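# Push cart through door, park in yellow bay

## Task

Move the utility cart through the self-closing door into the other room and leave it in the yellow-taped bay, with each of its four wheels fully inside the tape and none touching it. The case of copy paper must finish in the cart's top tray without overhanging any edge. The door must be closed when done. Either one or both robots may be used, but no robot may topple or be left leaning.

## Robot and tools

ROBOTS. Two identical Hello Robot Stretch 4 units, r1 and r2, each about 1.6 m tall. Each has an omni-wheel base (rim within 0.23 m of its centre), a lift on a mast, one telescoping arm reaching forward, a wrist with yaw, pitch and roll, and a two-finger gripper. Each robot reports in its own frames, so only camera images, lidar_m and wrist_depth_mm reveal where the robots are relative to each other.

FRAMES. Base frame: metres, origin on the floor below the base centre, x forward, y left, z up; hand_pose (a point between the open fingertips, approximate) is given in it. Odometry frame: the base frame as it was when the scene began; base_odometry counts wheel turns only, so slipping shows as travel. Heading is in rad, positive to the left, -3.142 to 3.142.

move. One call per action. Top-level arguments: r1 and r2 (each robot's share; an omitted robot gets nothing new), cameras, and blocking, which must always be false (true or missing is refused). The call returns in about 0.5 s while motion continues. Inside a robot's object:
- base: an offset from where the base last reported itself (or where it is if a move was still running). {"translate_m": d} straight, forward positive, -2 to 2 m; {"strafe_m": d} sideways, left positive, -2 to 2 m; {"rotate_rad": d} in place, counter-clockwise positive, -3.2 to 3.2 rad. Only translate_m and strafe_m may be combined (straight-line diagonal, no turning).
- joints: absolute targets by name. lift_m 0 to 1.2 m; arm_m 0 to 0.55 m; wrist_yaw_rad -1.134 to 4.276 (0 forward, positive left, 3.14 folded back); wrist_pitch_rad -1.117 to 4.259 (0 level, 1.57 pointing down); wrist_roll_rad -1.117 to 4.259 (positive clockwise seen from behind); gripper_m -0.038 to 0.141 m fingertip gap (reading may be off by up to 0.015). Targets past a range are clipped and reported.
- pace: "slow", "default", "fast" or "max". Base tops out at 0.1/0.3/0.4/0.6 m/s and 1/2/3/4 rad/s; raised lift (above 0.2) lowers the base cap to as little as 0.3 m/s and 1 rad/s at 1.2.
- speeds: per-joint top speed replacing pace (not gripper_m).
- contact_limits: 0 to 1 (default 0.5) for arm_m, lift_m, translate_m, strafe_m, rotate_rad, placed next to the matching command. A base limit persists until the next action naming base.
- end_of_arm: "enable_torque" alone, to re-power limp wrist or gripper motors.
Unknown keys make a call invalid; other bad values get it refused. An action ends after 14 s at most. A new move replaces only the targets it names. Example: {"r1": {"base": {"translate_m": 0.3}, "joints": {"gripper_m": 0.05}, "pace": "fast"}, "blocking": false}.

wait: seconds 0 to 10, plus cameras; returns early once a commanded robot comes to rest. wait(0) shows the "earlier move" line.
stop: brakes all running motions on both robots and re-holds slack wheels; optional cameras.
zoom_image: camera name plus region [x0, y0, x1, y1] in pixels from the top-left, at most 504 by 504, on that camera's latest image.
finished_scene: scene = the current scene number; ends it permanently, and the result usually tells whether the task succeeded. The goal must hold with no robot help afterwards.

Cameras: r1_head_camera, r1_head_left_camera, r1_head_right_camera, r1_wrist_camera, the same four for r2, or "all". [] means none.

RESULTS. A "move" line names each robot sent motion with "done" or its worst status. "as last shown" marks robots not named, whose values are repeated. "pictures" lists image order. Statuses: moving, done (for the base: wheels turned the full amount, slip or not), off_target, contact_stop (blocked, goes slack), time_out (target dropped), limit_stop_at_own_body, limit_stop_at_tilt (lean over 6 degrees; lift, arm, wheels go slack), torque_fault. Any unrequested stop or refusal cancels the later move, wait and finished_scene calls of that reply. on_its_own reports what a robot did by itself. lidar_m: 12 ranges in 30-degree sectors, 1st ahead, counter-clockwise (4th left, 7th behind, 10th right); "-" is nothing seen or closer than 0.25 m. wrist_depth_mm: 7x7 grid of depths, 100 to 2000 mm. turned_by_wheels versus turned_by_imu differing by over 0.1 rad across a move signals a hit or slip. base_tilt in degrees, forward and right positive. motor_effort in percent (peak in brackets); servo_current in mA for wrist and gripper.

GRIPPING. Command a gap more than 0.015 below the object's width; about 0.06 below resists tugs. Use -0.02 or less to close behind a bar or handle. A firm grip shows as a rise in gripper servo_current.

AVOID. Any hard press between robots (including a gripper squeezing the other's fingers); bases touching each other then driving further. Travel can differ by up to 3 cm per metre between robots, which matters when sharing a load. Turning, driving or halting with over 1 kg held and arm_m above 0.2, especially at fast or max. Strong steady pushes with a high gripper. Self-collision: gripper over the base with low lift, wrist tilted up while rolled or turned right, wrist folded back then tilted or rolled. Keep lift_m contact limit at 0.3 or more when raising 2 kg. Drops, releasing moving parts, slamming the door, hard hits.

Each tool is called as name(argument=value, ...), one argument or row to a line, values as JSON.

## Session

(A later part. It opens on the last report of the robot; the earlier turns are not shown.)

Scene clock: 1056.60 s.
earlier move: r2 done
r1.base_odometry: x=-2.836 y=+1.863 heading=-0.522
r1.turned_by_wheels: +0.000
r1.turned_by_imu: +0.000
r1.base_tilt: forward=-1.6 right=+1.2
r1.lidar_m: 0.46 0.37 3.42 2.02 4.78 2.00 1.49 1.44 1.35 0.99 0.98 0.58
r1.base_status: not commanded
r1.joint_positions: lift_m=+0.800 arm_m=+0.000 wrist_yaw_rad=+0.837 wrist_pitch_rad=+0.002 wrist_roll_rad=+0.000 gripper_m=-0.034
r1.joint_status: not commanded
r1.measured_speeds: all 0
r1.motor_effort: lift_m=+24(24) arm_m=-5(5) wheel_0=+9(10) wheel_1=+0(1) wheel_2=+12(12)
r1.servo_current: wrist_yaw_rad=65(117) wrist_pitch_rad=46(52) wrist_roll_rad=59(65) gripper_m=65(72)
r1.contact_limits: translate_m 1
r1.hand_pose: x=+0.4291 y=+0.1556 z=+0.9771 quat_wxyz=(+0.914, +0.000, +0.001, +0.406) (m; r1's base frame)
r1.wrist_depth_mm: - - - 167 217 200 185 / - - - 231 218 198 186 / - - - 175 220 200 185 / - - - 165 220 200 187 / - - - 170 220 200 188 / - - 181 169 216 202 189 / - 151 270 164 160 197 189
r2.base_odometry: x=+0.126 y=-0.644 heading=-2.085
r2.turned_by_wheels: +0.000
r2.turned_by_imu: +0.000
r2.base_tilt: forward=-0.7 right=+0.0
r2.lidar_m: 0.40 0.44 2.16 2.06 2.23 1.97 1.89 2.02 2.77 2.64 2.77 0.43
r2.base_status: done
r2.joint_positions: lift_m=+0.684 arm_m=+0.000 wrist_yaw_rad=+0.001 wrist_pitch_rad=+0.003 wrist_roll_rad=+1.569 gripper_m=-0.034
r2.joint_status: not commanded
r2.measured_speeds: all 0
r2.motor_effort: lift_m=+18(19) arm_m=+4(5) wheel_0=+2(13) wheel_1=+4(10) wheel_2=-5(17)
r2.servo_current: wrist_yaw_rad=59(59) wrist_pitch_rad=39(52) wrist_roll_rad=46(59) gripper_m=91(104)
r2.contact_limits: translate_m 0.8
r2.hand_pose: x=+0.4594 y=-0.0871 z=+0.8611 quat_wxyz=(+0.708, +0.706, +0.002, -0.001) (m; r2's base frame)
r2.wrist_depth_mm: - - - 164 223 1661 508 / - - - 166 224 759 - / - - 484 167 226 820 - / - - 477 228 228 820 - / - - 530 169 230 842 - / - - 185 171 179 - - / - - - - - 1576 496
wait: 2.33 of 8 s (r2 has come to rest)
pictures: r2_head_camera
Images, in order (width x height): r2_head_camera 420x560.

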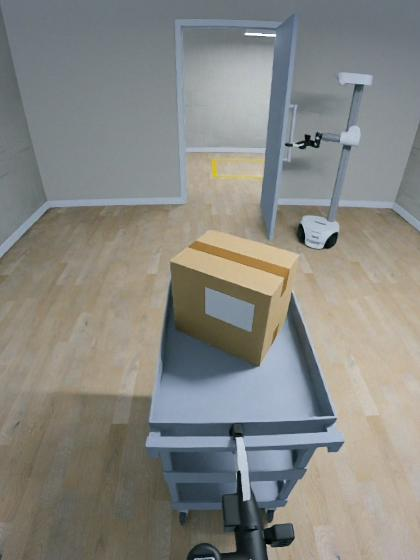

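move(
  r2={"base":{"translate_m":0.4,"strafe_m":-0.01},"contact_limits":{"translate_m":0.8}},
  blocking=false,
  cameras=[],
)

wait(
  seconds=8,
  cameras=["r2_head_camera"],
)

Scene clock: 1066.90 s.
move: r2 moving
r1: as last shown
r1.base_tilt: forward=-1.6 right=+1.3
r1.lidar_m: 0.45 0.36 3.44 2.00 4.78 2.02 1.47 1.44 1.34 1.03 0.98 0.60
r1.motor_effort: lift_m=+24(24) arm_m=-5(5) wheel_0=+9(9) wheel_1=-1(1) wheel_2=+12(12)
r1.servo_current: wrist_yaw_rad=91(111) wrist_pitch_rad=39(46) wrist_roll_rad=39(65) gripper_m=65(65)
r1.contact_limits: translate_m 1
r1.wrist_depth_mm: - - - 167 216 200 185 / - - - 229 218 198 185 / - - - 175 219 199 186 / - - - 165 220 200 186 / - - - 170 220 201 188 / - - 181 169 216 201 189 / - 151 270 164 160 196 189
r2.base_odometry: x=+0.110 y=-0.671 heading=-2.085
r2.turned_by_wheels: +0.000
r2.turned_by_imu: +0.000
r2.base_tilt: forward=-0.7 right=+0.0
r2.lidar_m: 0.38 0.41 2.17 2.05 2.20 2.00 1.91 2.01 2.75 2.64 2.78 0.41
r2.base_status: translate_m moving; strafe_m moving
r2.joint_positions: lift_m=+0.684 arm_m=+0.000 wrist_yaw_rad=-0.001 wrist_pitch_rad=+0.003 wrist_roll_rad=+1.569 gripper_m=-0.034
r2.joint_status: not commanded
r2.measured_speeds: translate_m=+0.123 strafe_m=-0.004 rotate_rad=+0.002 lift_m=+0.000 arm_m=+0.000 wrist_yaw_rad=+0.000 wrist_pitch_rad=+0.000 wrist_roll_rad=+0.000
r2.motor_effort: lift_m=+19(19) arm_m=+4(4) wheel_0=+8(10) wheel_1=+6(9) wheel_2=-16(17)
r2.servo_current: wrist_yaw_rad=39(59) wrist_pitch_rad=33(46) wrist_roll_rad=46(59) gripper_m=85(98)
r2.contact_limits: translate_m 0.8
r2.hand_pose: x=+0.4591 y=-0.0878 z=+0.8611 quat_wxyz=(+0.708, +0.706, +0.001, -0.002) (m; r2's base frame)
r2.wrist_depth_mm: - - - 165 224 1661 1182 / - - - 166 226 759 - / - - 484 168 228 831 - / - - 477 228 228 831 - / - - 525 169 230 831 - / - - 185 171 178 - - / - - - - 233 1618 500
pictures: none
No camera images: "cameras" was empty.

Scene clock: 1069.23 s.
earlier move: r2 done
r1.base_odometry: x=-2.836 y=+1.863 heading=-0.522
r1.turned_by_wheels: +0.000
r1.turned_by_imu: +0.000
r1.base_tilt: forward=-1.6 right=+1.2
r1.lidar_m: 0.47 0.36 3.43 1.66 4.78 2.00 1.49 1.43 1.39 1.02 0.98 0.60
r1.base_status: not commanded
r1.joint_positions: lift_m=+0.800 arm_m=+0.000 wrist_yaw_rad=+0.837 wrist_pitch_rad=+0.002 wrist_roll_rad=+0.000 gripper_m=-0.034
r1.joint_status: not commanded
r1.measured_speeds: all 0
r1.motor_effort: lift_m=+24(24) arm_m=-5(5) wheel_0=+9(10) wheel_1=+0(1) wheel_2=+12(12)
r1.servo_current: wrist_yaw_rad=98(117) wrist_pitch_rad=46(52) wrist_roll_rad=39(65) gripper_m=65(72)
r1.contact_limits: translate_m 1
r1.hand_pose: x=+0.4291 y=+0.1556 z=+0.9771 quat_wxyz=(+0.914, +0.000, +0.001, +0.406) (m; r1's base frame)
r1.wrist_depth_mm: - - - 166 217 200 184 / - - - 231 218 198 185 / - - - 175 219 199 186 / - - - 165 220 200 187 / - - - 169 221 200 188 / - - 181 169 215 200 188 / - 152 270 164 160 197 189
r2.base_odometry: x=-0.080 y=-0.988 heading=-2.085
r2.turned_by_wheels: +0.000
r2.turned_by_imu: +0.000
r2.base_tilt: forward=-0.7 right=+0.1
r2.lidar_m: 0.38 0.43 2.15 2.06 2.16 2.38 2.29 2.40 2.75 2.65 2.79 0.42
r2.base_status: done
r2.joint_positions: lift_m=+0.684 arm_m=+0.000 wrist_yaw_rad=-0.002 wrist_pitch_rad=+0.003 wrist_roll_rad=+1.569 gripper_m=-0.034
r2.joint_status: not commanded
r2.measured_speeds: all 0
r2.motor_effort: lift_m=+19(19) arm_m=+5(5) wheel_0=+2(10) wheel_1=+2(9) wheel_2=-3(17)
r2.servo_current: wrist_yaw_rad=46(59) wrist_pitch_rad=39(46) wrist_roll_rad=46(59) gripper_m=91(98)
r2.contact_limits: translate_m 0.8
r2.hand_pose: x=+0.4591 y=-0.0879 z=+0.8611 quat_wxyz=(+0.708, +0.706, +0.001, -0.002) (m; r2's base frame)
r2.wrist_depth_mm: - - - 161 219 1661 - / - - - 163 222 768 - / - - 459 165 224 809 - / - - 477 167 227 820 - / - - 535 169 229 - - / - - 185 170 178 - - / - - - - 236 1576 480
wait: 2.33 of 8 s (r2 has come to rest)
pictures: r2_head_camera
Images, in order (width x height): r2_head_camera 420x560.

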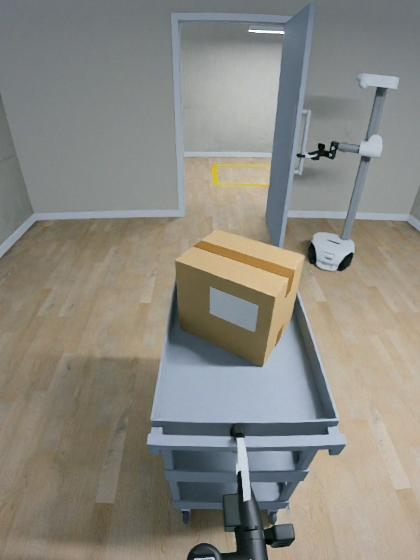

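move(
  r2={"base":{"translate_m":0.4,"strafe_m":-0.035},"contact_limits":{"translate_m":0.8}},
  blocking=false,
  cameras=[],
)

wait(
  seconds=8,
  cameras=["r2_head_camera"],
)

Scene clock: 1074.00 s.
move: r2 moving
r1: as last shown
r1.lidar_m: 0.44 0.36 1.89 1.65 4.78 2.03 1.50 1.44 1.38 1.03 0.98 0.60
r1.motor_effort: lift_m=+24(24) arm_m=-5(5) wheel_0=+8(9) wheel_1=-1(1) wheel_2=+12(12)
r1.servo_current: wrist_yaw_rad=98(111) wrist_pitch_rad=46(52) wrist_roll_rad=46(65) gripper_m=65(72)
r1.contact_limits: translate_m 1
r1.wrist_depth_mm: - - - 167 217 200 185 / - - - 230 218 198 186 / - - - 176 220 200 186 / - - - 165 220 200 187 / - - - 170 221 200 188 / - - 181 169 216 201 188 / - 151 270 164 160 197 189
r2.base_odometry: x=-0.097 y=-1.013 heading=-2.085
r2.turned_by_wheels: +0.000
r2.turned_by_imu: +0.000
r2.base_tilt: forward=-0.7 right=+0.0
r2.lidar_m: 0.40 0.45 2.18 2.07 2.17 2.43 2.32 2.43 2.74 2.64 2.80 0.42
r2.base_status: translate_m moving; strafe_m moving
r2.joint_positions: lift_m=+0.684 arm_m=+0.000 wrist_yaw_rad=-0.002 wrist_pitch_rad=+0.003 wrist_roll_rad=+1.569 gripper_m=-0.034
r2.joint_status: not commanded
r2.measured_speeds: translate_m=+0.123 strafe_m=-0.010 rotate_rad=-0.003 lift_m=+0.000 arm_m=+0.000 wrist_yaw_rad=+0.000 wrist_pitch_rad=+0.000 wrist_roll_rad=+0.000
r2.motor_effort: lift_m=+19(19) arm_m=+4(5) wheel_0=+9(11) wheel_1=+8(8) wheel_2=-16(17)
r2.servo_current: wrist_yaw_rad=52(59) wrist_pitch_rad=39(46) wrist_roll_rad=52(65) gripper_m=91(91)
r2.contact_limits: translate_m 0.8
r2.hand_pose: x=+0.4591 y=-0.0879 z=+0.8611 quat_wxyz=(+0.708, +0.706, +0.001, -0.002) (m; r2's base frame)
r2.wrist_depth_mm: - - - 161 219 1661 - / - - - 162 221 768 - / - - 462 165 224 809 - / - - 480 167 227 820 - / - - 539 169 229 - - / - - 185 170 178 - - / - - - - - 1618 484
pictures: none
No camera images: "cameras" was empty.

Scene clock: 1076.33 s.
earlier move: r2 done
r1.base_odometry: x=-2.836 y=+1.863 heading=-0.522
r1.turned_by_wheels: +0.000
r1.turned_by_imu: +0.000
r1.base_tilt: forward=-1.6 right=+1.2
r1.lidar_m: 0.46 0.36 1.41 1.35 4.78 1.98 1.48 1.44 1.35 1.02 0.98 0.61
r1.base_status: not commanded
r1.joint_positions: lift_m=+0.800 arm_m=+0.000 wrist_yaw_rad=+0.837 wrist_pitch_rad=+0.002 wrist_roll_rad=+0.000 gripper_m=-0.034
r1.joint_status: not commanded
r1.measured_speeds: all 0
r1.motor_effort: lift_m=+24(24) arm_m=-5(5) wheel_0=+9(10) wheel_1=-1(1) wheel_2=+12(12)
r1.servo_current: wrist_yaw_rad=104(117) wrist_pitch_rad=39(52) wrist_roll_rad=39(65) gripper_m=65(72)
r1.contact_limits: translate_m 1
r1.hand_pose: x=+0.4291 y=+0.1556 z=+0.9771 quat_wxyz=(+0.914, +0.000, +0.001, +0.406) (m; r1's base frame)
r1.wrist_depth_mm: - - - 167 218 200 184 / - - - 230 219 198 185 / - - - 175 220 199 186 / - - - 165 220 200 187 / 1229 - - 170 220 200 188 / - - 180 169 216 201 188 / - 143 270 164 160 197 189
r2.base_odometry: x=-0.307 y=-1.319 heading=-2.084
r2.turned_by_wheels: +0.000
r2.turned_by_imu: +0.002
r2.base_tilt: forward=-0.7 right=+0.1
r2.lidar_m: 0.40 0.44 2.17 2.11 2.19 2.79 2.69 2.84 2.73 2.63 2.77 0.43
r2.base_status: done
r2.joint_positions: lift_m=+0.684 arm_m=+0.000 wrist_yaw_rad=+0.000 wrist_pitch_rad=+0.003 wrist_roll_rad=+1.569 gripper_m=-0.034
r2.joint_status: not commanded
r2.measured_speeds: all 0
r2.motor_effort: lift_m=+19(19) arm_m=+4(5) wheel_0=+3(12) wheel_1=+2(9) wheel_2=-2(17)
r2.servo_current: wrist_yaw_rad=39(65) wrist_pitch_rad=39(52) wrist_roll_rad=39(65) gripper_m=98(98)
r2.contact_limits: translate_m 0.8
r2.hand_pose: x=+0.4593 y=-0.0874 z=+0.8611 quat_wxyz=(+0.708, +0.706, +0.001, -0.001) (m; r2's base frame)
r2.wrist_depth_mm: - - - 158 216 1661 - / - - 609 160 219 - - / - 508 452 163 223 - - / - - 480 165 226 831 - / - - 539 168 229 - - / - - 184 170 178 - - / - - - - 236 1576 484
wait: 2.33 of 8 s (r2 has come to rest)
pictures: r2_head_camera
Images, in order (width x height): r2_head_camera 420x560.

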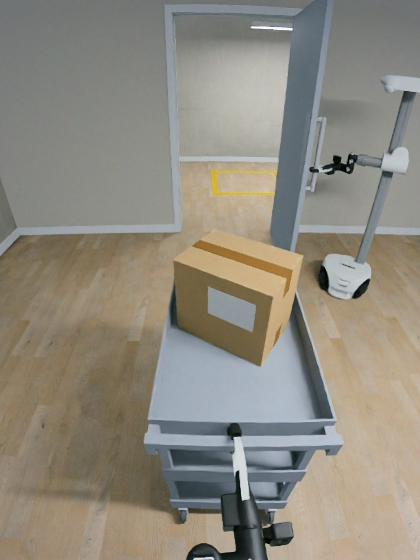

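move(
  r2={"base":{"translate_m":0.4,"strafe_m":-0.025},"contact_limits":{"translate_m":0.8}},
  blocking=false,
  cameras=[],
)

wait(
  seconds=8,
  cameras=["r2_head_camera"],
)

Scene clock: 1083.37 s.
move: r2 moving
r1: as last shown
r1.lidar_m: 0.45 0.37 1.37 1.31 4.80 2.02 1.49 1.45 1.36 1.03 0.97 0.60
r1.motor_effort: lift_m=+24(24) arm_m=-5(5) wheel_0=+9(9) wheel_1=-1(1) wheel_2=+12(12)
r1.servo_current: wrist_yaw_rad=104(111) wrist_pitch_rad=39(52) wrist_roll_rad=33(52) gripper_m=52(65)
r1.contact_limits: translate_m 1
r1.wrist_depth_mm: - - - 167 217 200 184 / - - - 229 218 198 186 / - - - 176 220 199 187 / 1255 - - 165 220 200 187 / 1205 - - 170 221 200 187 / - - 181 169 216 202 188 / - 142 268 164 160 196 189
r2.base_odometry: x=-0.324 y=-1.345 heading=-2.084
r2.turned_by_wheels: +0.000
r2.turned_by_imu: +0.001
r2.base_tilt: forward=-0.8 right=+0.1
r2.lidar_m: 0.37 0.45 2.17 2.11 2.21 2.83 2.73 2.85 2.71 2.61 2.78 0.43
r2.base_status: translate_m moving; strafe_m moving
r2.joint_positions: lift_m=+0.684 arm_m=+0.000 wrist_yaw_rad=+0.000 wrist_pitch_rad=+0.003 wrist_roll_rad=+1.569 gripper_m=-0.034
r2.joint_status: not commanded
r2.measured_speeds: translate_m=+0.123 strafe_m=-0.007 rotate_rad=+0.000 lift_m=+0.000 arm_m=+0.000 wrist_yaw_rad=+0.000 wrist_pitch_rad=+0.000 wrist_roll_rad=+0.000
r2.motor_effort: lift_m=+19(19) arm_m=+4(5) wheel_0=+11(14) wheel_1=+9(9) wheel_2=-16(16)
r2.servo_current: wrist_yaw_rad=52(52) wrist_pitch_rad=46(46) wrist_roll_rad=52(59) gripper_m=91(98)
r2.contact_limits: translate_m 0.8
r2.hand_pose: x=+0.4593 y=-0.0874 z=+0.8611 quat_wxyz=(+0.708, +0.706, +0.001, -0.001) (m; r2's base frame)
r2.wrist_depth_mm: - - - 158 217 1618 - / - - 609 160 219 759 - / - 508 452 163 222 - - / - - 484 166 225 831 - / - - 539 167 229 - - / - - 185 171 179 - - / - - - - 236 1661 484
pictures: none
No camera images: "cameras" was empty.

Scene clock: 1085.70 s.
earlier move: r2 done
r1.base_odometry: x=-2.836 y=+1.863 heading=-0.522
r1.turned_by_wheels: +0.000
r1.turned_by_imu: +0.000
r1.base_tilt: forward=-1.6 right=+1.2
r1.lidar_m: 0.46 0.36 1.03 1.22 4.79 2.00 1.48 1.45 1.37 1.02 0.97 0.59
r1.base_status: not commanded
r1.joint_positions: lift_m=+0.800 arm_m=+0.000 wrist_yaw_rad=+0.837 wrist_pitch_rad=+0.002 wrist_roll_rad=+0.000 gripper_m=-0.034
r1.joint_status: not commanded
r1.measured_speeds: all 0
r1.motor_effort: lift_m=+24(24) arm_m=-5(5) wheel_0=+9(10) wheel_1=+0(1) wheel_2=+12(12)
r1.servo_current: wrist_yaw_rad=85(124) wrist_pitch_rad=39(52) wrist_roll_rad=46(65) gripper_m=59(72)
r1.contact_limits: translate_m 1
r1.hand_pose: x=+0.4291 y=+0.1556 z=+0.9771 quat_wxyz=(+0.914, +0.000, +0.001, +0.406) (m; r1's base frame)
r1.wrist_depth_mm: - - - 167 218 199 184 / - - - 230 218 198 185 / - - - 175 220 199 186 / - 1060 - 165 221 200 187 / 976 1042 - 170 221 200 188 / - - 180 169 216 202 189 / 1281 142 267 165 159 197 189
r2.base_odometry: x=-0.525 y=-1.655 heading=-2.084
r2.turned_by_wheels: +0.000
r2.turned_by_imu: +0.001
r2.base_tilt: forward=-0.7 right=+0.1
r2.lidar_m: 0.41 0.45 2.19 2.12 2.24 3.12 3.14 3.27 2.71 2.63 2.77 0.42
r2.base_status: done
r2.joint_positions: lift_m=+0.684 arm_m=+0.000 wrist_yaw_rad=+0.000 wrist_pitch_rad=+0.003 wrist_roll_rad=+1.569 gripper_m=-0.034
r2.joint_status: not commanded
r2.measured_speeds: all 0
r2.motor_effort: lift_m=+19(19) arm_m=+5(5) wheel_0=+2(14) wheel_1=+3(9) wheel_2=-2(16)
r2.servo_current: wrist_yaw_rad=39(59) wrist_pitch_rad=39(46) wrist_roll_rad=52(59) gripper_m=98(98)
r2.contact_limits: translate_m 0.8
r2.hand_pose: x=+0.4593 y=-0.0874 z=+0.8611 quat_wxyz=(+0.708, +0.706, +0.001, -0.001) (m; r2's base frame)
r2.wrist_depth_mm: - - - 157 216 1618 - / - - 569 160 219 - - / - - 452 162 222 - - / - - 484 165 226 820 - / - - 544 168 229 - - / - - 185 170 178 - - / - - - - 236 1576 484
wait: 2.33 of 8 s (r2 has come to rest)
pictures: r2_head_camera
Images, in order (width x height): r2_head_camera 420x560.

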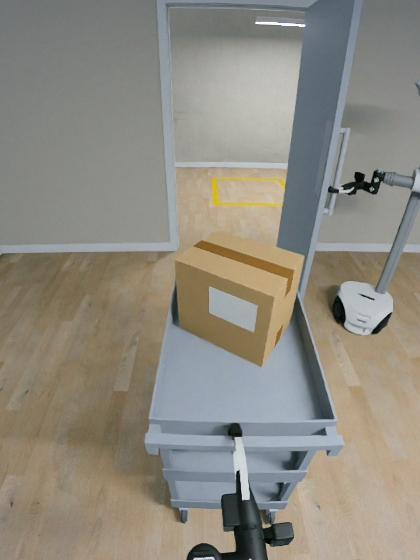

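move(
  r2={"base":{"translate_m":0.4,"strafe_m":-0.018},"contact_limits":{"translate_m":0.8}},
  blocking=false,
  cameras=[],
)

wait(
  seconds=8,
  cameras=["r2_head_camera"],
)

Scene clock: 1094.10 s.
move: r2 moving
r1: as last shown
r1.base_tilt: forward=-1.6 right=+1.3
r1.lidar_m: 0.45 0.38 1.03 1.24 4.78 1.98 1.49 1.44 1.36 1.00 0.97 0.60
r1.motor_effort: lift_m=+24(24) arm_m=-5(5) wheel_0=+9(9) wheel_1=+0(1) wheel_2=+12(12)
r1.servo_current: wrist_yaw_rad=98(117) wrist_pitch_rad=52(52) wrist_roll_rad=52(59) gripper_m=72(72)
r1.contact_limits: translate_m 1
r1.wrist_depth_mm: - - - 166 217 200 184 / - - - 231 217 198 186 / - - - 176 220 199 186 / - 1060 - 165 220 200 187 / 960 1042 - 170 221 201 188 / - - 180 169 216 202 189 / 1366 143 183 164 160 196 189
r2.base_odometry: x=-0.541 y=-1.681 heading=-2.084
r2.turned_by_wheels: +0.000
r2.turned_by_imu: +0.001
r2.base_tilt: forward=-0.7 right=+0.1
r2.lidar_m: 0.40 0.46 2.21 2.12 2.21 3.12 3.15 3.28 2.72 2.62 2.78 0.43
r2.base_status: translate_m moving; strafe_m moving
r2.joint_positions: lift_m=+0.684 arm_m=+0.000 wrist_yaw_rad=+0.000 wrist_pitch_rad=+0.003 wrist_roll_rad=+1.569 gripper_m=-0.034
r2.joint_status: not commanded
r2.measured_speeds: translate_m=+0.121 strafe_m=-0.006 rotate_rad=-0.001 lift_m=+0.000 arm_m=+0.000 wrist_yaw_rad=+0.000 wrist_pitch_rad=+0.000 wrist_roll_rad=+0.000
r2.motor_effort: lift_m=+18(19) arm_m=+4(5) wheel_0=+7(13) wheel_1=+8(8) wheel_2=-14(15)
r2.servo_current: wrist_yaw_rad=46(59) wrist_pitch_rad=39(46) wrist_roll_rad=59(59) gripper_m=98(104)
r2.contact_limits: translate_m 0.8
r2.hand_pose: x=+0.4593 y=-0.0874 z=+0.8611 quat_wxyz=(+0.708, +0.706, +0.001, -0.001) (m; r2's base frame)
r2.wrist_depth_mm: - - - 158 216 1618 - / - - 569 160 220 - - / - 508 452 163 223 - - / - - 480 166 225 831 - / - - 539 168 229 - - / - - 185 170 179 - - / - - - - 236 1576 484
pictures: none
No camera images: "cameras" was empty.

Scene clock: 1096.43 s.
earlier move: r2 done
r1.base_odometry: x=-2.836 y=+1.863 heading=-0.522
r1.turned_by_wheels: +0.000
r1.turned_by_imu: +0.000
r1.base_tilt: forward=-1.6 right=+1.2
r1.lidar_m: 0.45 0.38 0.81 1.24 4.80 1.99 1.49 1.43 1.38 1.02 0.97 0.58
r1.base_status: not commanded
r1.joint_positions: lift_m=+0.800 arm_m=+0.000 wrist_yaw_rad=+0.837 wrist_pitch_rad=+0.002 wrist_roll_rad=+0.000 gripper_m=-0.034
r1.joint_status: not commanded
r1.measured_speeds: all 0
r1.motor_effort: lift_m=+24(24) arm_m=-5(5) wheel_0=+9(10) wheel_1=-1(1) wheel_2=+12(12)
r1.servo_current: wrist_yaw_rad=91(117) wrist_pitch_rad=39(52) wrist_roll_rad=72(72) gripper_m=59(72)
r1.contact_limits: translate_m 1
r1.hand_pose: x=+0.4291 y=+0.1556 z=+0.9771 quat_wxyz=(+0.914, +0.000, +0.001, +0.406) (m; r1's base frame)
r1.wrist_depth_mm: - - - 167 216 200 185 / - - - 230 218 199 186 / - - - 175 219 199 186 / - - 820 165 220 200 187 / 1308 878 820 170 220 201 188 / - - 178 169 216 201 189 / - 151 180 165 160 196 189
r2.base_odometry: x=-0.737 y=-1.994 heading=-2.084
r2.turned_by_wheels: +0.000
r2.turned_by_imu: +0.000
r2.base_tilt: forward=-0.7 right=+0.1
r2.lidar_m: 0.37 0.45 2.19 2.13 2.24 3.17 3.56 3.65 2.71 2.62 1.54 0.43
r2.base_status: done
r2.joint_positions: lift_m=+0.684 arm_m=+0.000 wrist_yaw_rad=+0.000 wrist_pitch_rad=+0.003 wrist_roll_rad=+1.569 gripper_m=-0.034
r2.joint_status: not commanded
r2.measured_speeds: all 0
r2.motor_effort: lift_m=+19(19) arm_m=+4(5) wheel_0=+3(14) wheel_1=+4(9) wheel_2=-4(16)
r2.servo_current: wrist_yaw_rad=33(65) wrist_pitch_rad=46(52) wrist_roll_rad=46(59) gripper_m=91(104)
r2.contact_limits: translate_m 0.8
r2.hand_pose: x=+0.4593 y=-0.0874 z=+0.8611 quat_wxyz=(+0.708, +0.706, +0.001, -0.001) (m; r2's base frame)
r2.wrist_depth_mm: - - - 158 215 - - / - - 554 159 219 - - / - - 452 163 221 - - / - - 484 165 225 831 - / - - 549 168 228 - - / - - 185 171 178 - - / - - - - 236 1576 496
wait: 2.33 of 8 s (r2 has come to rest)
pictures: r2_head_camera
Images, in order (width x height): r2_head_camera 420x560.

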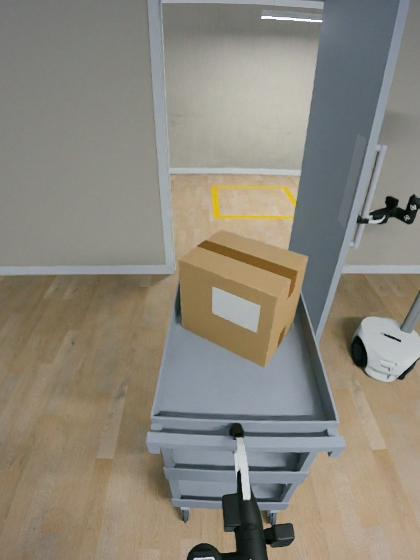

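move(
  r2={"base":{"translate_m":0.4,"strafe_m":-0.05},"contact_limits":{"translate_m":0.8}},
  blocking=false,
  cameras=[],
)

wait(
  seconds=8,
  cameras=["r2_head_camera"],
)

Scene clock: 1102.37 s.
move: r2 moving
r1: as last shown
r1.lidar_m: 0.43 0.37 0.84 1.51 4.79 1.98 1.49 1.44 1.39 1.00 0.97 0.61
r1.servo_current: wrist_yaw_rad=91(111) wrist_pitch_rad=46(52) wrist_roll_rad=59(59) gripper_m=65(65)
r1.contact_limits: translate_m 1
r1.wrist_depth_mm: - - - 167 217 199 184 / - - - 230 217 198 185 / - - - 176 220 199 187 / - - 798 165 220 200 187 / 1308 931 820 170 222 201 187 / - - 178 169 216 202 189 / - 151 180 164 160 197 188
r2.base_odometry: x=-0.756 y=-2.020 heading=-2.083
r2.turned_by_wheels: +0.000
r2.turned_by_imu: +0.001
r2.base_tilt: forward=-0.7 right=+0.1
r2.lidar_m: 0.41 0.43 2.21 2.12 2.24 3.13 3.58 3.63 2.71 2.62 1.54 0.43
r2.base_status: translate_m moving; strafe_m moving
r2.joint_positions: lift_m=+0.684 arm_m=+0.000 wrist_yaw_rad=+0.000 wrist_pitch_rad=+0.003 wrist_roll_rad=+1.569 gripper_m=-0.034
r2.joint_status: not commanded
r2.measured_speeds: translate_m=+0.125 strafe_m=-0.016 rotate_rad=+0.007 lift_m=+0.000 arm_m=+0.000 wrist_yaw_rad=+0.000 wrist_pitch_rad=+0.000 wrist_roll_rad=+0.000
r2.motor_effort: lift_m=+19(19) arm_m=+5(5) wheel_0=+8(13) wheel_1=+7(9) wheel_2=-13(16)
r2.servo_current: wrist_yaw_rad=52(52) wrist_pitch_rad=39(46) wrist_roll_rad=39(52) gripper_m=85(98)
r2.contact_limits: translate_m 0.8
r2.hand_pose: x=+0.4592 y=-0.0874 z=+0.8611 quat_wxyz=(+0.708, +0.706, +0.001, -0.001) (m; r2's base frame)
r2.wrist_depth_mm: - - 1042 157 216 - - / - - 554 160 218 - - / - - 452 163 221 - - / - - 484 165 224 820 - / - - 544 168 229 - - / - - 184 171 179 - - / - - - - 236 1618 500
pictures: none
No camera images: "cameras" was empty.

Scene clock: 1104.70 s.
earlier move: r2 done
r1.base_odometry: x=-2.836 y=+1.863 heading=-0.522
r1.turned_by_wheels: +0.000
r1.turned_by_imu: +0.000
r1.base_tilt: forward=-1.5 right=+1.3
r1.lidar_m: 0.46 0.37 0.80 1.43 4.78 2.00 1.47 1.43 1.37 1.03 0.97 0.60
r1.base_status: not commanded
r1.joint_positions: lift_m=+0.800 arm_m=+0.000 wrist_yaw_rad=+0.837 wrist_pitch_rad=+0.002 wrist_roll_rad=+0.000 gripper_m=-0.034
r1.joint_status: not commanded
r1.measured_speeds: all 0
r1.motor_effort: lift_m=+24(24) arm_m=-5(5) wheel_0=+9(10) wheel_1=-1(1) wheel_2=+12(12)
r1.servo_current: wrist_yaw_rad=98(117) wrist_pitch_rad=39(52) wrist_roll_rad=52(65) gripper_m=59(72)
r1.contact_limits: translate_m 1
r1.hand_pose: x=+0.4291 y=+0.1556 z=+0.9771 quat_wxyz=(+0.914, +0.000, +0.001, +0.406) (m; r1's base frame)
r1.wrist_depth_mm: 1118 - - 167 217 200 185 / - - - 230 217 198 186 / - - - 176 220 200 186 / 1229 - - 165 220 201 187 / - 1138 - 170 220 201 187 / - - 176 169 216 200 189 / - 151 268 164 160 196 189
r2.base_odometry: x=-0.977 y=-2.318 heading=-2.083
r2.turned_by_wheels: +0.000
r2.turned_by_imu: +0.002
r2.base_tilt: forward=-0.7 right=+0.1
r2.lidar_m: 0.40 0.44 2.23 2.16 2.30 3.15 4.00 3.57 2.66 2.57 1.22 0.44
r2.base_status: done
r2.joint_positions: lift_m=+0.684 arm_m=+0.000 wrist_yaw_rad=+0.000 wrist_pitch_rad=+0.003 wrist_roll_rad=+1.569 gripper_m=-0.034
r2.joint_status: not commanded
r2.measured_speeds: all 0
r2.motor_effort: lift_m=+19(19) arm_m=+5(5) wheel_0=+4(14) wheel_1=+5(9) wheel_2=-2(16)
r2.servo_current: wrist_yaw_rad=33(65) wrist_pitch_rad=39(46) wrist_roll_rad=39(65) gripper_m=85(98)
r2.contact_limits: translate_m 0.8
r2.hand_pose: x=+0.4593 y=-0.0873 z=+0.8611 quat_wxyz=(+0.708, +0.706, +0.001, -0.001) (m; r2's base frame)
r2.wrist_depth_mm: - - - 158 216 - - / 1708 - 615 160 218 732 - / 1756 508 455 163 222 - - / - - 480 165 225 820 - / 1661 - 535 168 229 - - / - - 185 171 178 - - / - - - - 236 - 480
wait: 2.33 of 8 s (r2 has come to rest)
pictures: r2_head_camera
Images, in order (width x height): r2_head_camera 420x560.

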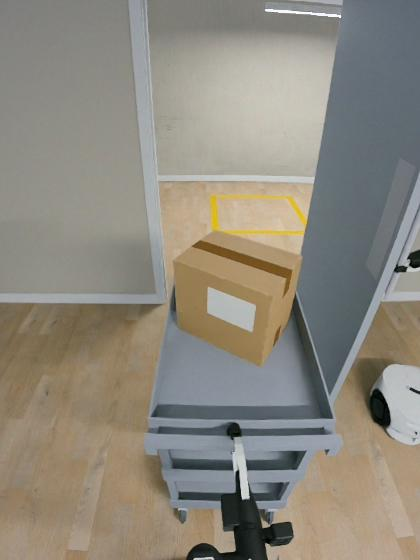

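move(
  r2={"base":{"translate_m":0.45,"strafe_m":-0.035},"contact_limits":{"translate_m":0.8}},
  blocking=false,
  cameras=[],
)

wait(
  seconds=8,
  cameras=["r2_head_camera"],
)

Scene clock: 1113.80 s.
move: r2 moving
r1: as last shown
r1.base_tilt: forward=-1.6 right=+1.2
r1.lidar_m: 0.45 0.35 0.82 4.85 4.79 2.00 1.49 1.44 1.34 1.00 0.98 0.59
r1.motor_effort: lift_m=+24(24) arm_m=-5(5) wheel_0=+9(9) wheel_1=-1(1) wheel_2=+12(12)
r1.servo_current: wrist_yaw_rad=78(130) wrist_pitch_rad=39(52) wrist_roll_rad=39(59) gripper_m=59(65)
r1.contact_limits: translate_m 1
r1.wrist_depth_mm: 1160 - - 167 216 198 184 / - - - 231 217 198 186 / - - - 176 220 200 187 / - - - 166 220 200 187 / - 1182 - 169 221 201 187 / - - 176 169 216 202 188 / - 151 270 164 160 196 189
r2.base_odometry: x=-0.994 y=-2.344 heading=-2.083
r2.turned_by_wheels: +0.000
r2.turned_by_imu: +0.001
r2.base_tilt: forward=-0.7 right=+0.1
r2.lidar_m: 0.41 0.43 2.25 2.15 2.27 3.20 4.02 3.60 2.66 2.58 1.21 0.43
r2.base_status: translate_m moving; strafe_m moving
r2.joint_positions: lift_m=+0.684 arm_m=+0.000 wrist_yaw_rad=+0.000 wrist_pitch_rad=+0.003 wrist_roll_rad=+1.569 gripper_m=-0.034
r2.joint_status: not commanded
r2.measured_speeds: translate_m=+0.122 strafe_m=-0.010 rotate_rad=-0.002 lift_m=+0.000 arm_m=+0.000 wrist_yaw_rad=+0.000 wrist_pitch_rad=+0.000 wrist_roll_rad=+0.000
r2.motor_effort: lift_m=+19(19) arm_m=+4(5) wheel_0=+13(13) wheel_1=+9(9) wheel_2=-15(15)
r2.servo_current: wrist_yaw_rad=39(59) wrist_pitch_rad=46(46) wrist_roll_rad=46(46) gripper_m=91(98)
r2.contact_limits: translate_m 0.8
r2.hand_pose: x=+0.4593 y=-0.0873 z=+0.8611 quat_wxyz=(+0.708, +0.706, +0.001, -0.001) (m; r2's base frame)
r2.wrist_depth_mm: - - - 159 216 - - / - - 609 161 220 750 - / 1618 - 459 163 222 - - / 1708 - 480 165 226 831 - / - - 544 168 229 - - / - - 186 170 179 - - / - - - - 235 - 484
pictures: none
No camera images: "cameras" was empty.

Scene clock: 1116.30 s.
earlier move: r2 done
r1.base_odometry: x=-2.836 y=+1.863 heading=-0.522
r1.turned_by_wheels: +0.000
r1.turned_by_imu: +0.000
r1.base_tilt: forward=-1.6 right=+1.2
r1.lidar_m: 0.46 0.37 0.98 4.89 4.77 2.02 1.47 1.43 1.34 1.02 0.98 0.57
r1.base_status: not commanded
r1.joint_positions: lift_m=+0.800 arm_m=+0.000 wrist_yaw_rad=+0.837 wrist_pitch_rad=+0.002 wrist_roll_rad=+0.000 gripper_m=-0.034
r1.joint_status: not commanded
r1.measured_speeds: all 0
r1.motor_effort: lift_m=+24(24) arm_m=-5(5) wheel_0=+9(10) wheel_1=-1(1) wheel_2=+12(12)
r1.servo_current: wrist_yaw_rad=98(130) wrist_pitch_rad=46(52) wrist_roll_rad=59(78) gripper_m=59(78)
r1.contact_limits: translate_m 1
r1.hand_pose: x=+0.4291 y=+0.1556 z=+0.9771 quat_wxyz=(+0.914, +0.000, +0.001, +0.406) (m; r1's base frame)
r1.wrist_depth_mm: - - 265 167 217 200 184 / - - - 231 218 198 186 / - - - 175 220 200 187 / - - 976 165 220 200 187 / - - 1025 170 222 200 187 / - - 179 169 216 201 188 / - 151 960 165 160 196 188
r2.base_odometry: x=-1.228 y=-2.693 heading=-2.083
r2.turned_by_wheels: +0.000
r2.turned_by_imu: +0.000
r2.base_tilt: forward=-0.7 right=+0.1
r2.lidar_m: 0.41 0.42 2.18 2.19 2.33 3.24 - 3.58 2.66 1.06 0.72 0.42
r2.base_status: done
r2.joint_positions: lift_m=+0.684 arm_m=+0.000 wrist_yaw_rad=+0.000 wrist_pitch_rad=+0.003 wrist_roll_rad=+1.569 gripper_m=-0.034
r2.joint_status: not commanded
r2.measured_speeds: all 0
r2.motor_effort: lift_m=+19(19) arm_m=+4(5) wheel_0=+3(15) wheel_1=+4(10) wheel_2=-4(17)
r2.servo_current: wrist_yaw_rad=33(59) wrist_pitch_rad=39(52) wrist_roll_rad=52(59) gripper_m=91(98)
r2.contact_limits: translate_m 0.8
r2.hand_pose: x=+0.4593 y=-0.0873 z=+0.8611 quat_wxyz=(+0.708, +0.706, +0.001, -0.001) (m; r2's base frame)
r2.wrist_depth_mm: - - - 162 220 1661 - / - - - 163 222 759 - / - - 466 165 224 831 - / - - 477 167 228 809 - / - - 535 169 229 - - / - - 185 171 179 - - / - - - - - - 488
wait: 2.50 of 8 s (r2 has come to rest)
pictures: r2_head_camera
Images, in order (width x height): r2_head_camera 420x560.

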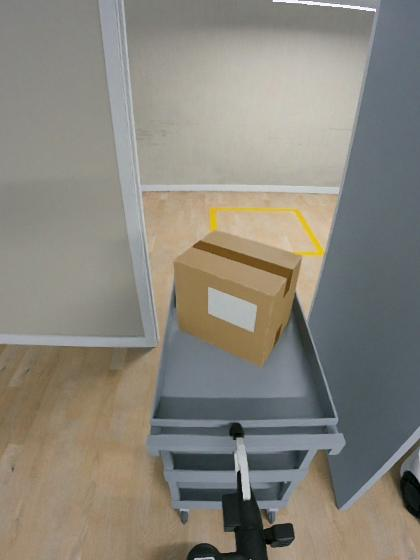

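move(
  r2={"base":{"translate_m":0.45,"strafe_m":-0.045},"contact_limits":{"translate_m":0.8}},
  blocking=false,
  cameras=[],
)

wait(
  seconds=8,
  cameras=["r2_head_camera"],
)

Scene clock: 1130.20 s.
move: r2 moving
r1: as last shown
r1.lidar_m: 0.46 0.36 0.95 4.86 4.77 2.00 1.50 1.44 1.37 1.02 0.96 0.60
r1.servo_current: wrist_yaw_rad=85(111) wrist_pitch_rad=39(46) wrist_roll_rad=65(65) gripper_m=65(65)
r1.contact_limits: translate_m 1
r1.wrist_depth_mm: - - 265 166 218 200 184 / - - - 230 217 198 186 / - - - 175 220 200 186 / - - 931 165 220 201 187 / - - 960 170 220 200 187 / - - 181 169 216 201 189 / - 151 268 164 160 196 188
r2.base_odometry: x=-1.246 y=-2.719 heading=-2.083
r2.turned_by_wheels: +0.000
r2.turned_by_imu: +0.001
r2.base_tilt: forward=-0.7 right=+0.1
r2.lidar_m: 0.39 0.42 2.13 2.17 2.30 3.23 - 3.54 2.66 1.02 0.70 0.40
r2.base_status: translate_m moving; strafe_m moving
r2.joint_positions: lift_m=+0.684 arm_m=+0.000 wrist_yaw_rad=+0.000 wrist_pitch_rad=+0.003 wrist_roll_rad=+1.569 gripper_m=-0.034
r2.joint_status: not commanded
r2.measured_speeds: translate_m=+0.124 strafe_m=-0.013 rotate_rad=+0.004 lift_m=+0.000 arm_m=+0.000 wrist_yaw_rad=+0.000 wrist_pitch_rad=+0.000 wrist_roll_rad=+0.000
r2.motor_effort: lift_m=+19(19) arm_m=+4(5) wheel_0=+11(12) wheel_1=+7(9) wheel_2=-14(16)
r2.servo_current: wrist_yaw_rad=52(59) wrist_pitch_rad=39(46) wrist_roll_rad=33(52) gripper_m=91(98)
r2.contact_limits: translate_m 0.8
r2.hand_pose: x=+0.4593 y=-0.0874 z=+0.8611 quat_wxyz=(+0.708, +0.706, +0.001, -0.001) (m; r2's base frame)
r2.wrist_depth_mm: - - - 162 220 1661 - / - - - 163 222 759 - / - - 469 165 224 809 - / - - 477 167 227 831 - / - - 535 169 229 - - / - - 185 171 179 - - / - - - - - - 484
pictures: none
No camera images: "cameras" was empty.

Scene clock: 1132.70 s.
earlier move: r2 done
r1.base_odometry: x=-2.836 y=+1.863 heading=-0.522
r1.turned_by_wheels: +0.000
r1.turned_by_imu: +0.000
r1.base_tilt: forward=-1.6 right=+1.2
r1.lidar_m: 0.45 0.38 3.45 4.85 4.78 1.99 1.48 1.44 1.35 0.99 0.97 0.59
r1.base_status: not commanded
r1.joint_positions: lift_m=+0.800 arm_m=+0.000 wrist_yaw_rad=+0.837 wrist_pitch_rad=+0.002 wrist_roll_rad=+0.000 gripper_m=-0.034
r1.joint_status: not commanded
r1.measured_speeds: all 0
r1.motor_effort: lift_m=+24(24) arm_m=-5(5) wheel_0=+9(10) wheel_1=+0(1) wheel_2=+12(12)
r1.servo_current: wrist_yaw_rad=104(111) wrist_pitch_rad=39(52) wrist_roll_rad=46(72) gripper_m=65(72)
r1.contact_limits: translate_m 1
r1.hand_pose: x=+0.4291 y=+0.1556 z=+0.9771 quat_wxyz=(+0.914, +0.000, +0.001, +0.406) (m; r1's base frame)
r1.wrist_depth_mm: - - - 167 218 200 183 / - - - 230 218 198 186 / - - - 176 220 200 186 / - - - 165 220 200 187 / - - - 169 221 200 188 / - - 181 168 216 202 189 / - 151 270 164 160 198 189
r2.base_odometry: x=-1.487 y=-3.063 heading=-2.083
r2.turned_by_wheels: +0.000
r2.turned_by_imu: +0.001
r2.base_tilt: forward=-0.7 right=+0.1
r2.lidar_m: 0.38 0.42 1.50 2.22 2.33 3.28 - 3.49 2.58 0.55 0.60 0.40
r2.base_status: done
r2.joint_positions: lift_m=+0.684 arm_m=+0.000 wrist_yaw_rad=+0.000 wrist_pitch_rad=+0.003 wrist_roll_rad=+1.569 gripper_m=-0.034
r2.joint_status: not commanded
r2.measured_speeds: all 0
r2.motor_effort: lift_m=+19(19) arm_m=+4(5) wheel_0=+3(13) wheel_1=+4(9) wheel_2=-1(17)
r2.servo_current: wrist_yaw_rad=39(59) wrist_pitch_rad=39(52) wrist_roll_rad=52(59) gripper_m=98(98)
r2.contact_limits: translate_m 0.8
r2.hand_pose: x=+0.4593 y=-0.0874 z=+0.8611 quat_wxyz=(+0.708, +0.706, +0.001, -0.001) (m; r2's base frame)
r2.wrist_depth_mm: - - - 162 220 1708 - / - - - 163 223 759 - / - - 466 165 224 820 - / - - 477 168 228 831 - / - - 535 169 229 - - / - - 185 171 178 - - / - - - - - - 488
wait: 2.50 of 8 s (r2 has come to rest)
pictures: r2_head_camera
Images, in order (width x height): r2_head_camera 420x560.

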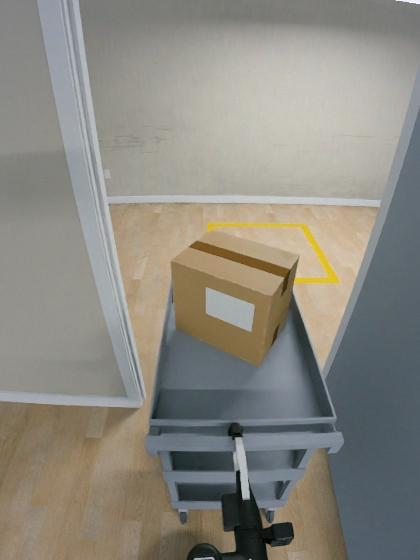

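move(
  r2={"base":{"translate_m":0.45,"strafe_m":-0.045},"contact_limits":{"translate_m":0.8}},
  blocking=false,
  cameras=[],
)

wait(
  seconds=8,
  cameras=["r2_head_camera"],
)

Scene clock: 1142.40 s.
move: r2 moving
r1: as last shown
r1.base_tilt: forward=-1.6 right=+1.3
r1.lidar_m: 0.46 0.37 3.45 4.85 4.79 2.00 1.49 1.44 1.36 1.02 0.97 0.62
r1.motor_effort: lift_m=+24(24) arm_m=-5(5) wheel_0=+9(9) wheel_1=-1(1) wheel_2=+12(12)
r1.servo_current: wrist_yaw_rad=91(117) wrist_pitch_rad=39(46) wrist_roll_rad=59(65) gripper_m=65(72)
r1.contact_limits: translate_m 1
r1.wrist_depth_mm: - - - 167 217 200 185 / - - - 230 217 198 186 / - - - 175 220 199 186 / - - - 165 220 200 187 / - - - 170 222 200 188 / - - 181 169 216 201 188 / - 151 270 164 160 196 189
r2.base_odometry: x=-1.505 y=-3.089 heading=-2.082
r2.turned_by_wheels: +0.000
r2.turned_by_imu: +0.001
r2.base_tilt: forward=-0.7 right=+0.0
r2.lidar_m: 0.39 0.43 1.47 2.19 2.34 3.24 - 3.50 2.64 0.52 0.59 0.44
r2.base_status: translate_m moving; strafe_m moving
r2.joint_positions: lift_m=+0.684 arm_m=+0.000 wrist_yaw_rad=+0.000 wrist_pitch_rad=+0.003 wrist_roll_rad=+1.569 gripper_m=-0.034
r2.joint_status: not commanded
r2.measured_speeds: translate_m=+0.121 strafe_m=-0.013 rotate_rad=-0.002 lift_m=+0.000 arm_m=+0.000 wrist_yaw_rad=+0.000 wrist_pitch_rad=+0.000 wrist_roll_rad=+0.000
r2.motor_effort: lift_m=+19(19) arm_m=+5(5) wheel_0=+11(13) wheel_1=+8(9) wheel_2=-15(16)
r2.servo_current: wrist_yaw_rad=39(52) wrist_pitch_rad=39(46) wrist_roll_rad=39(52) gripper_m=91(98)
r2.contact_limits: translate_m 0.8
r2.hand_pose: x=+0.4593 y=-0.0874 z=+0.8611 quat_wxyz=(+0.708, +0.706, +0.001, -0.001) (m; r2's base frame)
r2.wrist_depth_mm: - - - 163 222 1661 521 / - - - 164 223 798 - / - - 477 166 225 831 - / - - 473 167 228 820 - / - - 530 169 229 842 - / - - 185 171 178 - - / - - - - - - 496
pictures: none
No camera images: "cameras" was empty.

Scene clock: 1144.90 s.
earlier move: r2 done
r1.base_odometry: x=-2.836 y=+1.863 heading=-0.522
r1.turned_by_wheels: +0.000
r1.turned_by_imu: +0.000
r1.base_tilt: forward=-1.6 right=+1.2
r1.lidar_m: 0.47 0.37 3.44 4.89 4.78 2.02 1.48 1.43 1.36 1.03 0.98 0.59
r1.base_status: not commanded
r1.joint_positions: lift_m=+0.800 arm_m=+0.000 wrist_yaw_rad=+0.837 wrist_pitch_rad=+0.002 wrist_roll_rad=+0.000 gripper_m=-0.034
r1.joint_status: not commanded
r1.measured_speeds: all 0
r1.motor_effort: lift_m=+24(24) arm_m=-5(5) wheel_0=+9(10) wheel_1=-1(1) wheel_2=+12(12)
r1.servo_current: wrist_yaw_rad=91(124) wrist_pitch_rad=39(52) wrist_roll_rad=46(65) gripper_m=65(72)
r1.contact_limits: translate_m 1
r1.hand_pose: x=+0.4291 y=+0.1556 z=+0.9771 quat_wxyz=(+0.914, +0.000, +0.001, +0.406) (m; r1's base frame)
r1.wrist_depth_mm: - - - 167 217 199 184 / - - - 230 218 198 185 / - - - 176 220 200 187 / - - - 164 221 199 187 / - - - 169 222 201 188 / - - 181 169 215 202 188 / - 151 268 164 160 196 189
r2.base_odometry: x=-1.747 y=-3.433 heading=-2.082
r2.turned_by_wheels: +0.000
r2.turned_by_imu: +0.001
r2.base_tilt: forward=-0.7 right=+0.1
r2.lidar_m: 0.39 0.41 0.83 2.24 2.38 3.30 - 3.74 0.55 0.53 0.58 0.44
r2.base_status: done
r2.joint_positions: lift_m=+0.684 arm_m=+0.000 wrist_yaw_rad=+0.000 wrist_pitch_rad=+0.003 wrist_roll_rad=+1.569 gripper_m=-0.034
r2.joint_status: not commanded
r2.measured_speeds: all 0
r2.motor_effort: lift_m=+19(19) arm_m=+5(5) wheel_0=+4(13) wheel_1=+3(9) wheel_2=-2(16)
r2.servo_current: wrist_yaw_rad=33(59) wrist_pitch_rad=46(52) wrist_roll_rad=46(65) gripper_m=91(104)
r2.contact_limits: translate_m 0.8
r2.hand_pose: x=+0.4593 y=-0.0874 z=+0.8611 quat_wxyz=(+0.708, +0.706, +0.001, -0.001) (m; r2's base frame)
r2.wrist_depth_mm: - - - 164 223 1618 517 / - - - 164 224 768 - / - - 480 167 226 809 - / - - 473 228 229 820 - / - - 535 170 229 831 - / - - 186 170 179 - - / - - - - - 1618 496
wait: 2.50 of 8 s (r2 has come to rest)
pictures: r2_head_camera
Images, in order (width x height): r2_head_camera 420x560.

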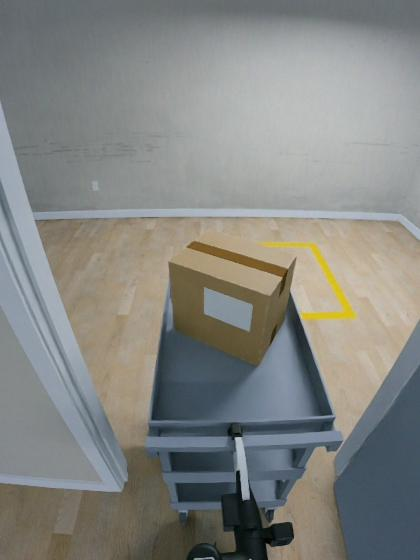

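move(
  r2={"base":{"translate_m":0.5,"strafe_m":-0.01},"contact_limits":{"translate_m":0.8}},
  blocking=false,
  cameras=[],
)

wait(
  seconds=8,
  cameras=["r2_head_camera","r2_head_right_camera","r2_head_left_camera"],
)

Scene clock: 1165.37 s.
move: r2 moving
r1: as last shown
r1.lidar_m: 0.46 0.36 3.45 4.87 4.79 1.99 1.49 1.42 1.38 1.00 0.98 0.60
r1.motor_effort: lift_m=+24(24) arm_m=-5(5) wheel_0=+9(10) wheel_1=+0(1) wheel_2=+12(12)
r1.servo_current: wrist_yaw_rad=91(124) wrist_pitch_rad=39(46) wrist_roll_rad=52(65) gripper_m=65(72)
r1.contact_limits: translate_m 1
r1.wrist_depth_mm: - - - 166 218 199 185 / - - - 230 218 198 185 / - - - 176 219 199 186 / - - - 165 220 200 187 / - - - 170 221 200 188 / - - 181 169 215 202 188 / - 151 270 164 160 196 189
r2.base_odometry: x=-1.762 y=-3.460 heading=-2.082
r2.turned_by_wheels: +0.000
r2.turned_by_imu: +0.000
r2.base_tilt: forward=-0.7 right=+0.1
r2.lidar_m: 0.40 0.42 0.82 2.24 2.37 3.34 - 3.86 0.56 0.53 0.59 0.43
r2.base_status: translate_m moving; strafe_m moving
r2.joint_positions: lift_m=+0.684 arm_m=+0.000 wrist_yaw_rad=+0.000 wrist_pitch_rad=+0.003 wrist_roll_rad=+1.569 gripper_m=-0.034
r2.joint_status: not commanded
r2.measured_speeds: translate_m=+0.120 strafe_m=-0.002 rotate_rad=-0.009 lift_m=+0.000 arm_m=+0.000 wrist_yaw_rad=+0.000 wrist_pitch_rad=+0.000 wrist_roll_rad=+0.000
r2.motor_effort: lift_m=+19(19) arm_m=+4(5) wheel_0=+7(15) wheel_1=+8(8) wheel_2=-16(16)
r2.servo_current: wrist_yaw_rad=39(52) wrist_pitch_rad=46(46) wrist_roll_rad=46(59) gripper_m=85(98)
r2.contact_limits: translate_m 0.8
r2.hand_pose: x=+0.4593 y=-0.0874 z=+0.8611 quat_wxyz=(+0.708, +0.706, +0.001, -0.001) (m; r2's base frame)
r2.wrist_depth_mm: - - - 164 225 1661 1160 / - - - 166 225 759 - / - - 488 167 227 831 - / - - 473 227 229 831 - / - - 530 169 230 831 - / - - 185 170 179 - - / - - - - - 1618 504
pictures: none
No camera images: "cameras" was empty.

Scene clock: 1168.03 s.
earlier move: r2 done
r1.base_odometry: x=-2.836 y=+1.863 heading=-0.522
r1.turned_by_wheels: +0.000
r1.turned_by_imu: +0.000
r1.base_tilt: forward=-1.6 right=+1.2
r1.lidar_m: 0.45 0.39 3.45 4.85 4.78 2.01 1.49 1.44 1.38 1.01 0.96 0.59
r1.base_status: not commanded
r1.joint_positions: lift_m=+0.800 arm_m=+0.000 wrist_yaw_rad=+0.837 wrist_pitch_rad=+0.002 wrist_roll_rad=+0.000 gripper_m=-0.034
r1.joint_status: not commanded
r1.measured_speeds: all 0
r1.motor_effort: lift_m=+24(24) arm_m=-5(5) wheel_0=+9(10) wheel_1=-1(1) wheel_2=+12(12)
r1.servo_current: wrist_yaw_rad=98(124) wrist_pitch_rad=39(46) wrist_roll_rad=59(65) gripper_m=65(72)
r1.contact_limits: translate_m 1
r1.hand_pose: x=+0.4291 y=+0.1556 z=+0.9771 quat_wxyz=(+0.914, +0.000, +0.001, +0.406) (m; r1's base frame)
r1.wrist_depth_mm: - - - 167 217 199 185 / - - - 231 218 198 186 / - - - 175 220 200 186 / - - - 165 220 200 187 / - - - 170 221 200 188 / - - 181 169 216 201 188 / - 151 268 164 160 196 188
r2.base_odometry: x=-2.000 y=-3.864 heading=-2.082
r2.turned_by_wheels: +0.000
r2.turned_by_imu: -0.001
r2.base_tilt: forward=-0.7 right=+0.1
r2.lidar_m: 0.39 0.44 0.34 0.38 2.36 3.32 - 0.78 0.60 0.56 0.66 0.42
r2.base_status: done
r2.joint_positions: lift_m=+0.684 arm_m=+0.000 wrist_yaw_rad=-0.002 wrist_pitch_rad=+0.003 wrist_roll_rad=+1.569 gripper_m=-0.034
r2.joint_status: not commanded
r2.measured_speeds: all 0
r2.motor_effort: lift_m=+19(19) arm_m=+4(5) wheel_0=+1(15) wheel_1=+2(8) wheel_2=-5(17)
r2.servo_current: wrist_yaw_rad=46(65) wrist_pitch_rad=39(52) wrist_roll_rad=52(65) gripper_m=85(98)
r2.contact_limits: translate_m 0.8
r2.hand_pose: x=+0.4591 y=-0.0879 z=+0.8611 quat_wxyz=(+0.708, +0.706, +0.001, -0.002) (m; r2's base frame)
r2.wrist_depth_mm: - - - 161 219 1661 - / - - - 163 220 778 - / - - 462 165 224 831 - / - - 480 167 227 831 - / - - 535 170 229 - - / - - 185 170 179 - - / - - - - 235 1576 480
wait: 2.67 of 8 s (r2 has come to rest)
pictures: r2_head_camera, r2_head_left_camera, r2_head_right_camera
Images, in order (width x height): r2_head_camera 420x560, r2_head_left_camera 420x672, r2_head_right_camera 420x672.

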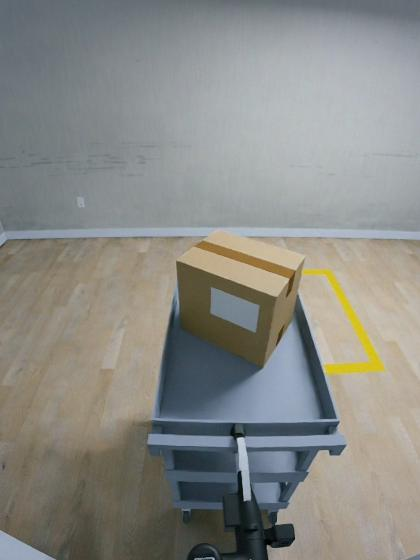

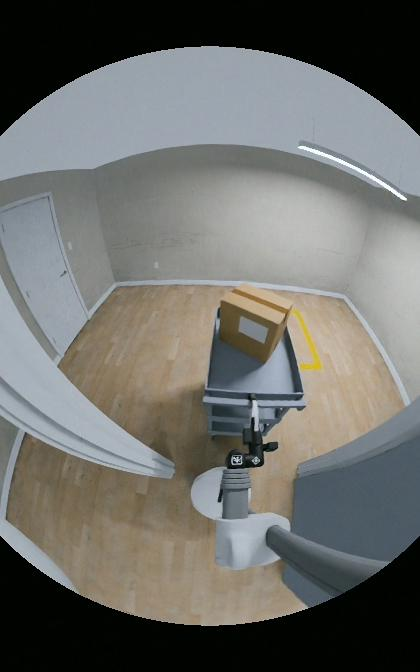

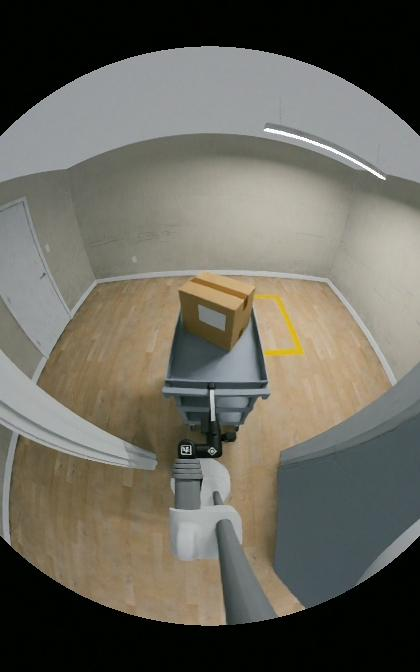

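move(
  r2={"base":{"translate_m":0.35},"contact_limits":{"translate_m":0.8}},
  blocking=false,
  cameras=[],
)

wait(
  seconds=8,
  cameras=["r2_head_camera","r2_head_right_camera"],
)

Scene clock: 1184.40 s.
move: r2 moving
r1: as last shown
r1.lidar_m: 0.45 0.38 3.45 4.85 4.78 2.02 1.50 1.45 1.34 1.00 0.97 0.58
r1.motor_effort: lift_m=+24(24) arm_m=-5(5) wheel_0=+8(9) wheel_1=+0(1) wheel_2=+12(12)
r1.servo_current: wrist_yaw_rad=85(111) wrist_pitch_rad=39(52) wrist_roll_rad=39(52) gripper_m=72(72)
r1.contact_limits: translate_m 1
r1.wrist_depth_mm: - - - 167 217 199 184 / - - - 230 218 198 185 / - - - 175 219 199 186 / - - - 165 220 200 187 / - - - 170 220 201 189 / - - 181 169 216 201 188 / - 151 268 165 160 197 189
r2.base_odometry: x=-2.015 y=-3.891 heading=-2.083
r2.turned_by_wheels: +0.000
r2.turned_by_imu: +0.000
r2.base_tilt: forward=-0.8 right=+0.1
r2.lidar_m: 0.39 0.45 0.35 0.38 2.36 3.30 - 0.77 0.61 0.57 2.64 0.43
r2.base_status: translate_m moving
r2.joint_positions: lift_m=+0.684 arm_m=+0.000 wrist_yaw_rad=-0.002 wrist_pitch_rad=+0.003 wrist_roll_rad=+1.569 gripper_m=-0.034
r2.joint_status: not commanded
r2.measured_speeds: translate_m=+0.123 strafe_m=-0.001 rotate_rad=+0.005 lift_m=+0.000 arm_m=+0.000 wrist_yaw_rad=+0.000 wrist_pitch_rad=+0.000 wrist_roll_rad=+0.000
r2.motor_effort: lift_m=+19(19) arm_m=+5(5) wheel_0=+3(8) wheel_1=+6(9) wheel_2=-18(18)
r2.servo_current: wrist_yaw_rad=39(46) wrist_pitch_rad=39(46) wrist_roll_rad=46(59) gripper_m=91(98)
r2.contact_limits: translate_m 0.8
r2.hand_pose: x=+0.4591 y=-0.0880 z=+0.8611 quat_wxyz=(+0.708, +0.706, +0.000, -0.002) (m; r2's base frame)
r2.wrist_depth_mm: - - - 161 220 1661 - / - - - 162 220 778 - / - - 466 164 224 831 - / - - 477 167 225 831 - / - - 539 169 229 - - / - - 185 171 178 - - / - - - - 235 1618 484
pictures: none
No camera images: "cameras" was empty.

Scene clock: 1186.57 s.
earlier move: r2 done
r1.base_odometry: x=-2.836 y=+1.863 heading=-0.522
r1.turned_by_wheels: +0.000
r1.turned_by_imu: +0.000
r1.base_tilt: forward=-1.6 right=+1.2
r1.lidar_m: 0.46 0.33 3.47 4.88 4.78 2.02 1.48 1.42 1.35 1.01 0.98 0.60
r1.base_status: not commanded
r1.joint_positions: lift_m=+0.800 arm_m=+0.000 wrist_yaw_rad=+0.837 wrist_pitch_rad=+0.002 wrist_roll_rad=+0.000 gripper_m=-0.034
r1.joint_status: not commanded
r1.measured_speeds: all 0
r1.motor_effort: lift_m=+24(24) arm_m=-5(5) wheel_0=+8(10) wheel_1=-1(1) wheel_2=+12(12)
r1.servo_current: wrist_yaw_rad=104(117) wrist_pitch_rad=39(52) wrist_roll_rad=78(78) gripper_m=72(72)
r1.contact_limits: translate_m 1
r1.hand_pose: x=+0.4291 y=+0.1556 z=+0.9771 quat_wxyz=(+0.914, +0.000, +0.001, +0.406) (m; r1's base frame)
r1.wrist_depth_mm: - - - 167 218 200 185 / - - - 230 219 199 185 / - - - 176 220 199 187 / - - - 165 220 200 187 / - - - 170 220 201 188 / - - 180 168 216 201 188 / - 151 270 164 160 196 189
r2.base_odometry: x=-2.172 y=-4.169 heading=-2.082
r2.turned_by_wheels: +0.000
r2.turned_by_imu: +0.000
r2.base_tilt: forward=-0.7 right=+0.1
r2.lidar_m: 0.39 0.46 2.32 0.50 0.37 3.49 - 0.83 0.67 0.67 2.66 0.42
r2.base_status: done
r2.joint_positions: lift_m=+0.684 arm_m=+0.000 wrist_yaw_rad=-0.002 wrist_pitch_rad=+0.003 wrist_roll_rad=+1.569 gripper_m=-0.034
r2.joint_status: not commanded
r2.measured_speeds: all 0
r2.motor_effort: lift_m=+19(19) arm_m=+4(5) wheel_0=+0(10) wheel_1=+4(9) wheel_2=-4(18)
r2.servo_current: wrist_yaw_rad=33(59) wrist_pitch_rad=39(52) wrist_roll_rad=52(65) gripper_m=91(98)
r2.contact_limits: translate_m 0.8
r2.hand_pose: x=+0.4590 y=-0.0881 z=+0.8611 quat_wxyz=(+0.708, +0.706, +0.000, -0.002) (m; r2's base frame)
r2.wrist_depth_mm: - - - 156 211 1537 - / - - 574 158 216 - - / - 484 452 161 220 - - / - - 484 164 224 820 - / - - 549 168 229 - - / - - 185 170 179 - - / - - - - - 1618 488
wait: 2.17 of 8 s (r2 has come to rest)
pictures: r2_head_camera, r2_head_right_camera
Images, in order (width x height): r2_head_camera 420x560, r2_head_right_camera 420x672.

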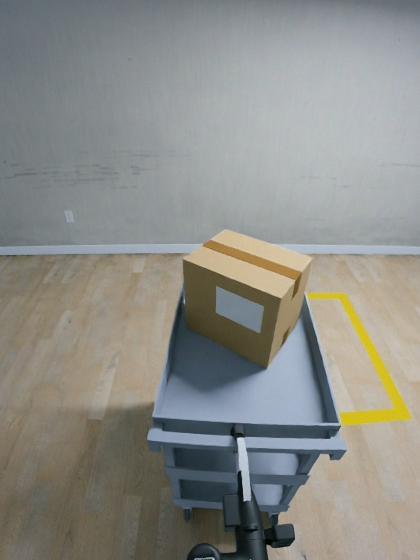

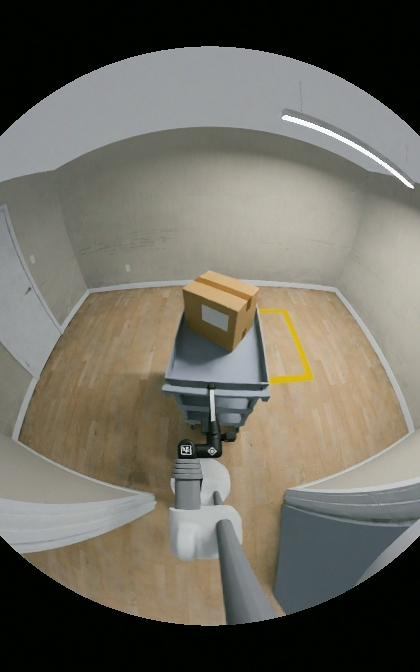

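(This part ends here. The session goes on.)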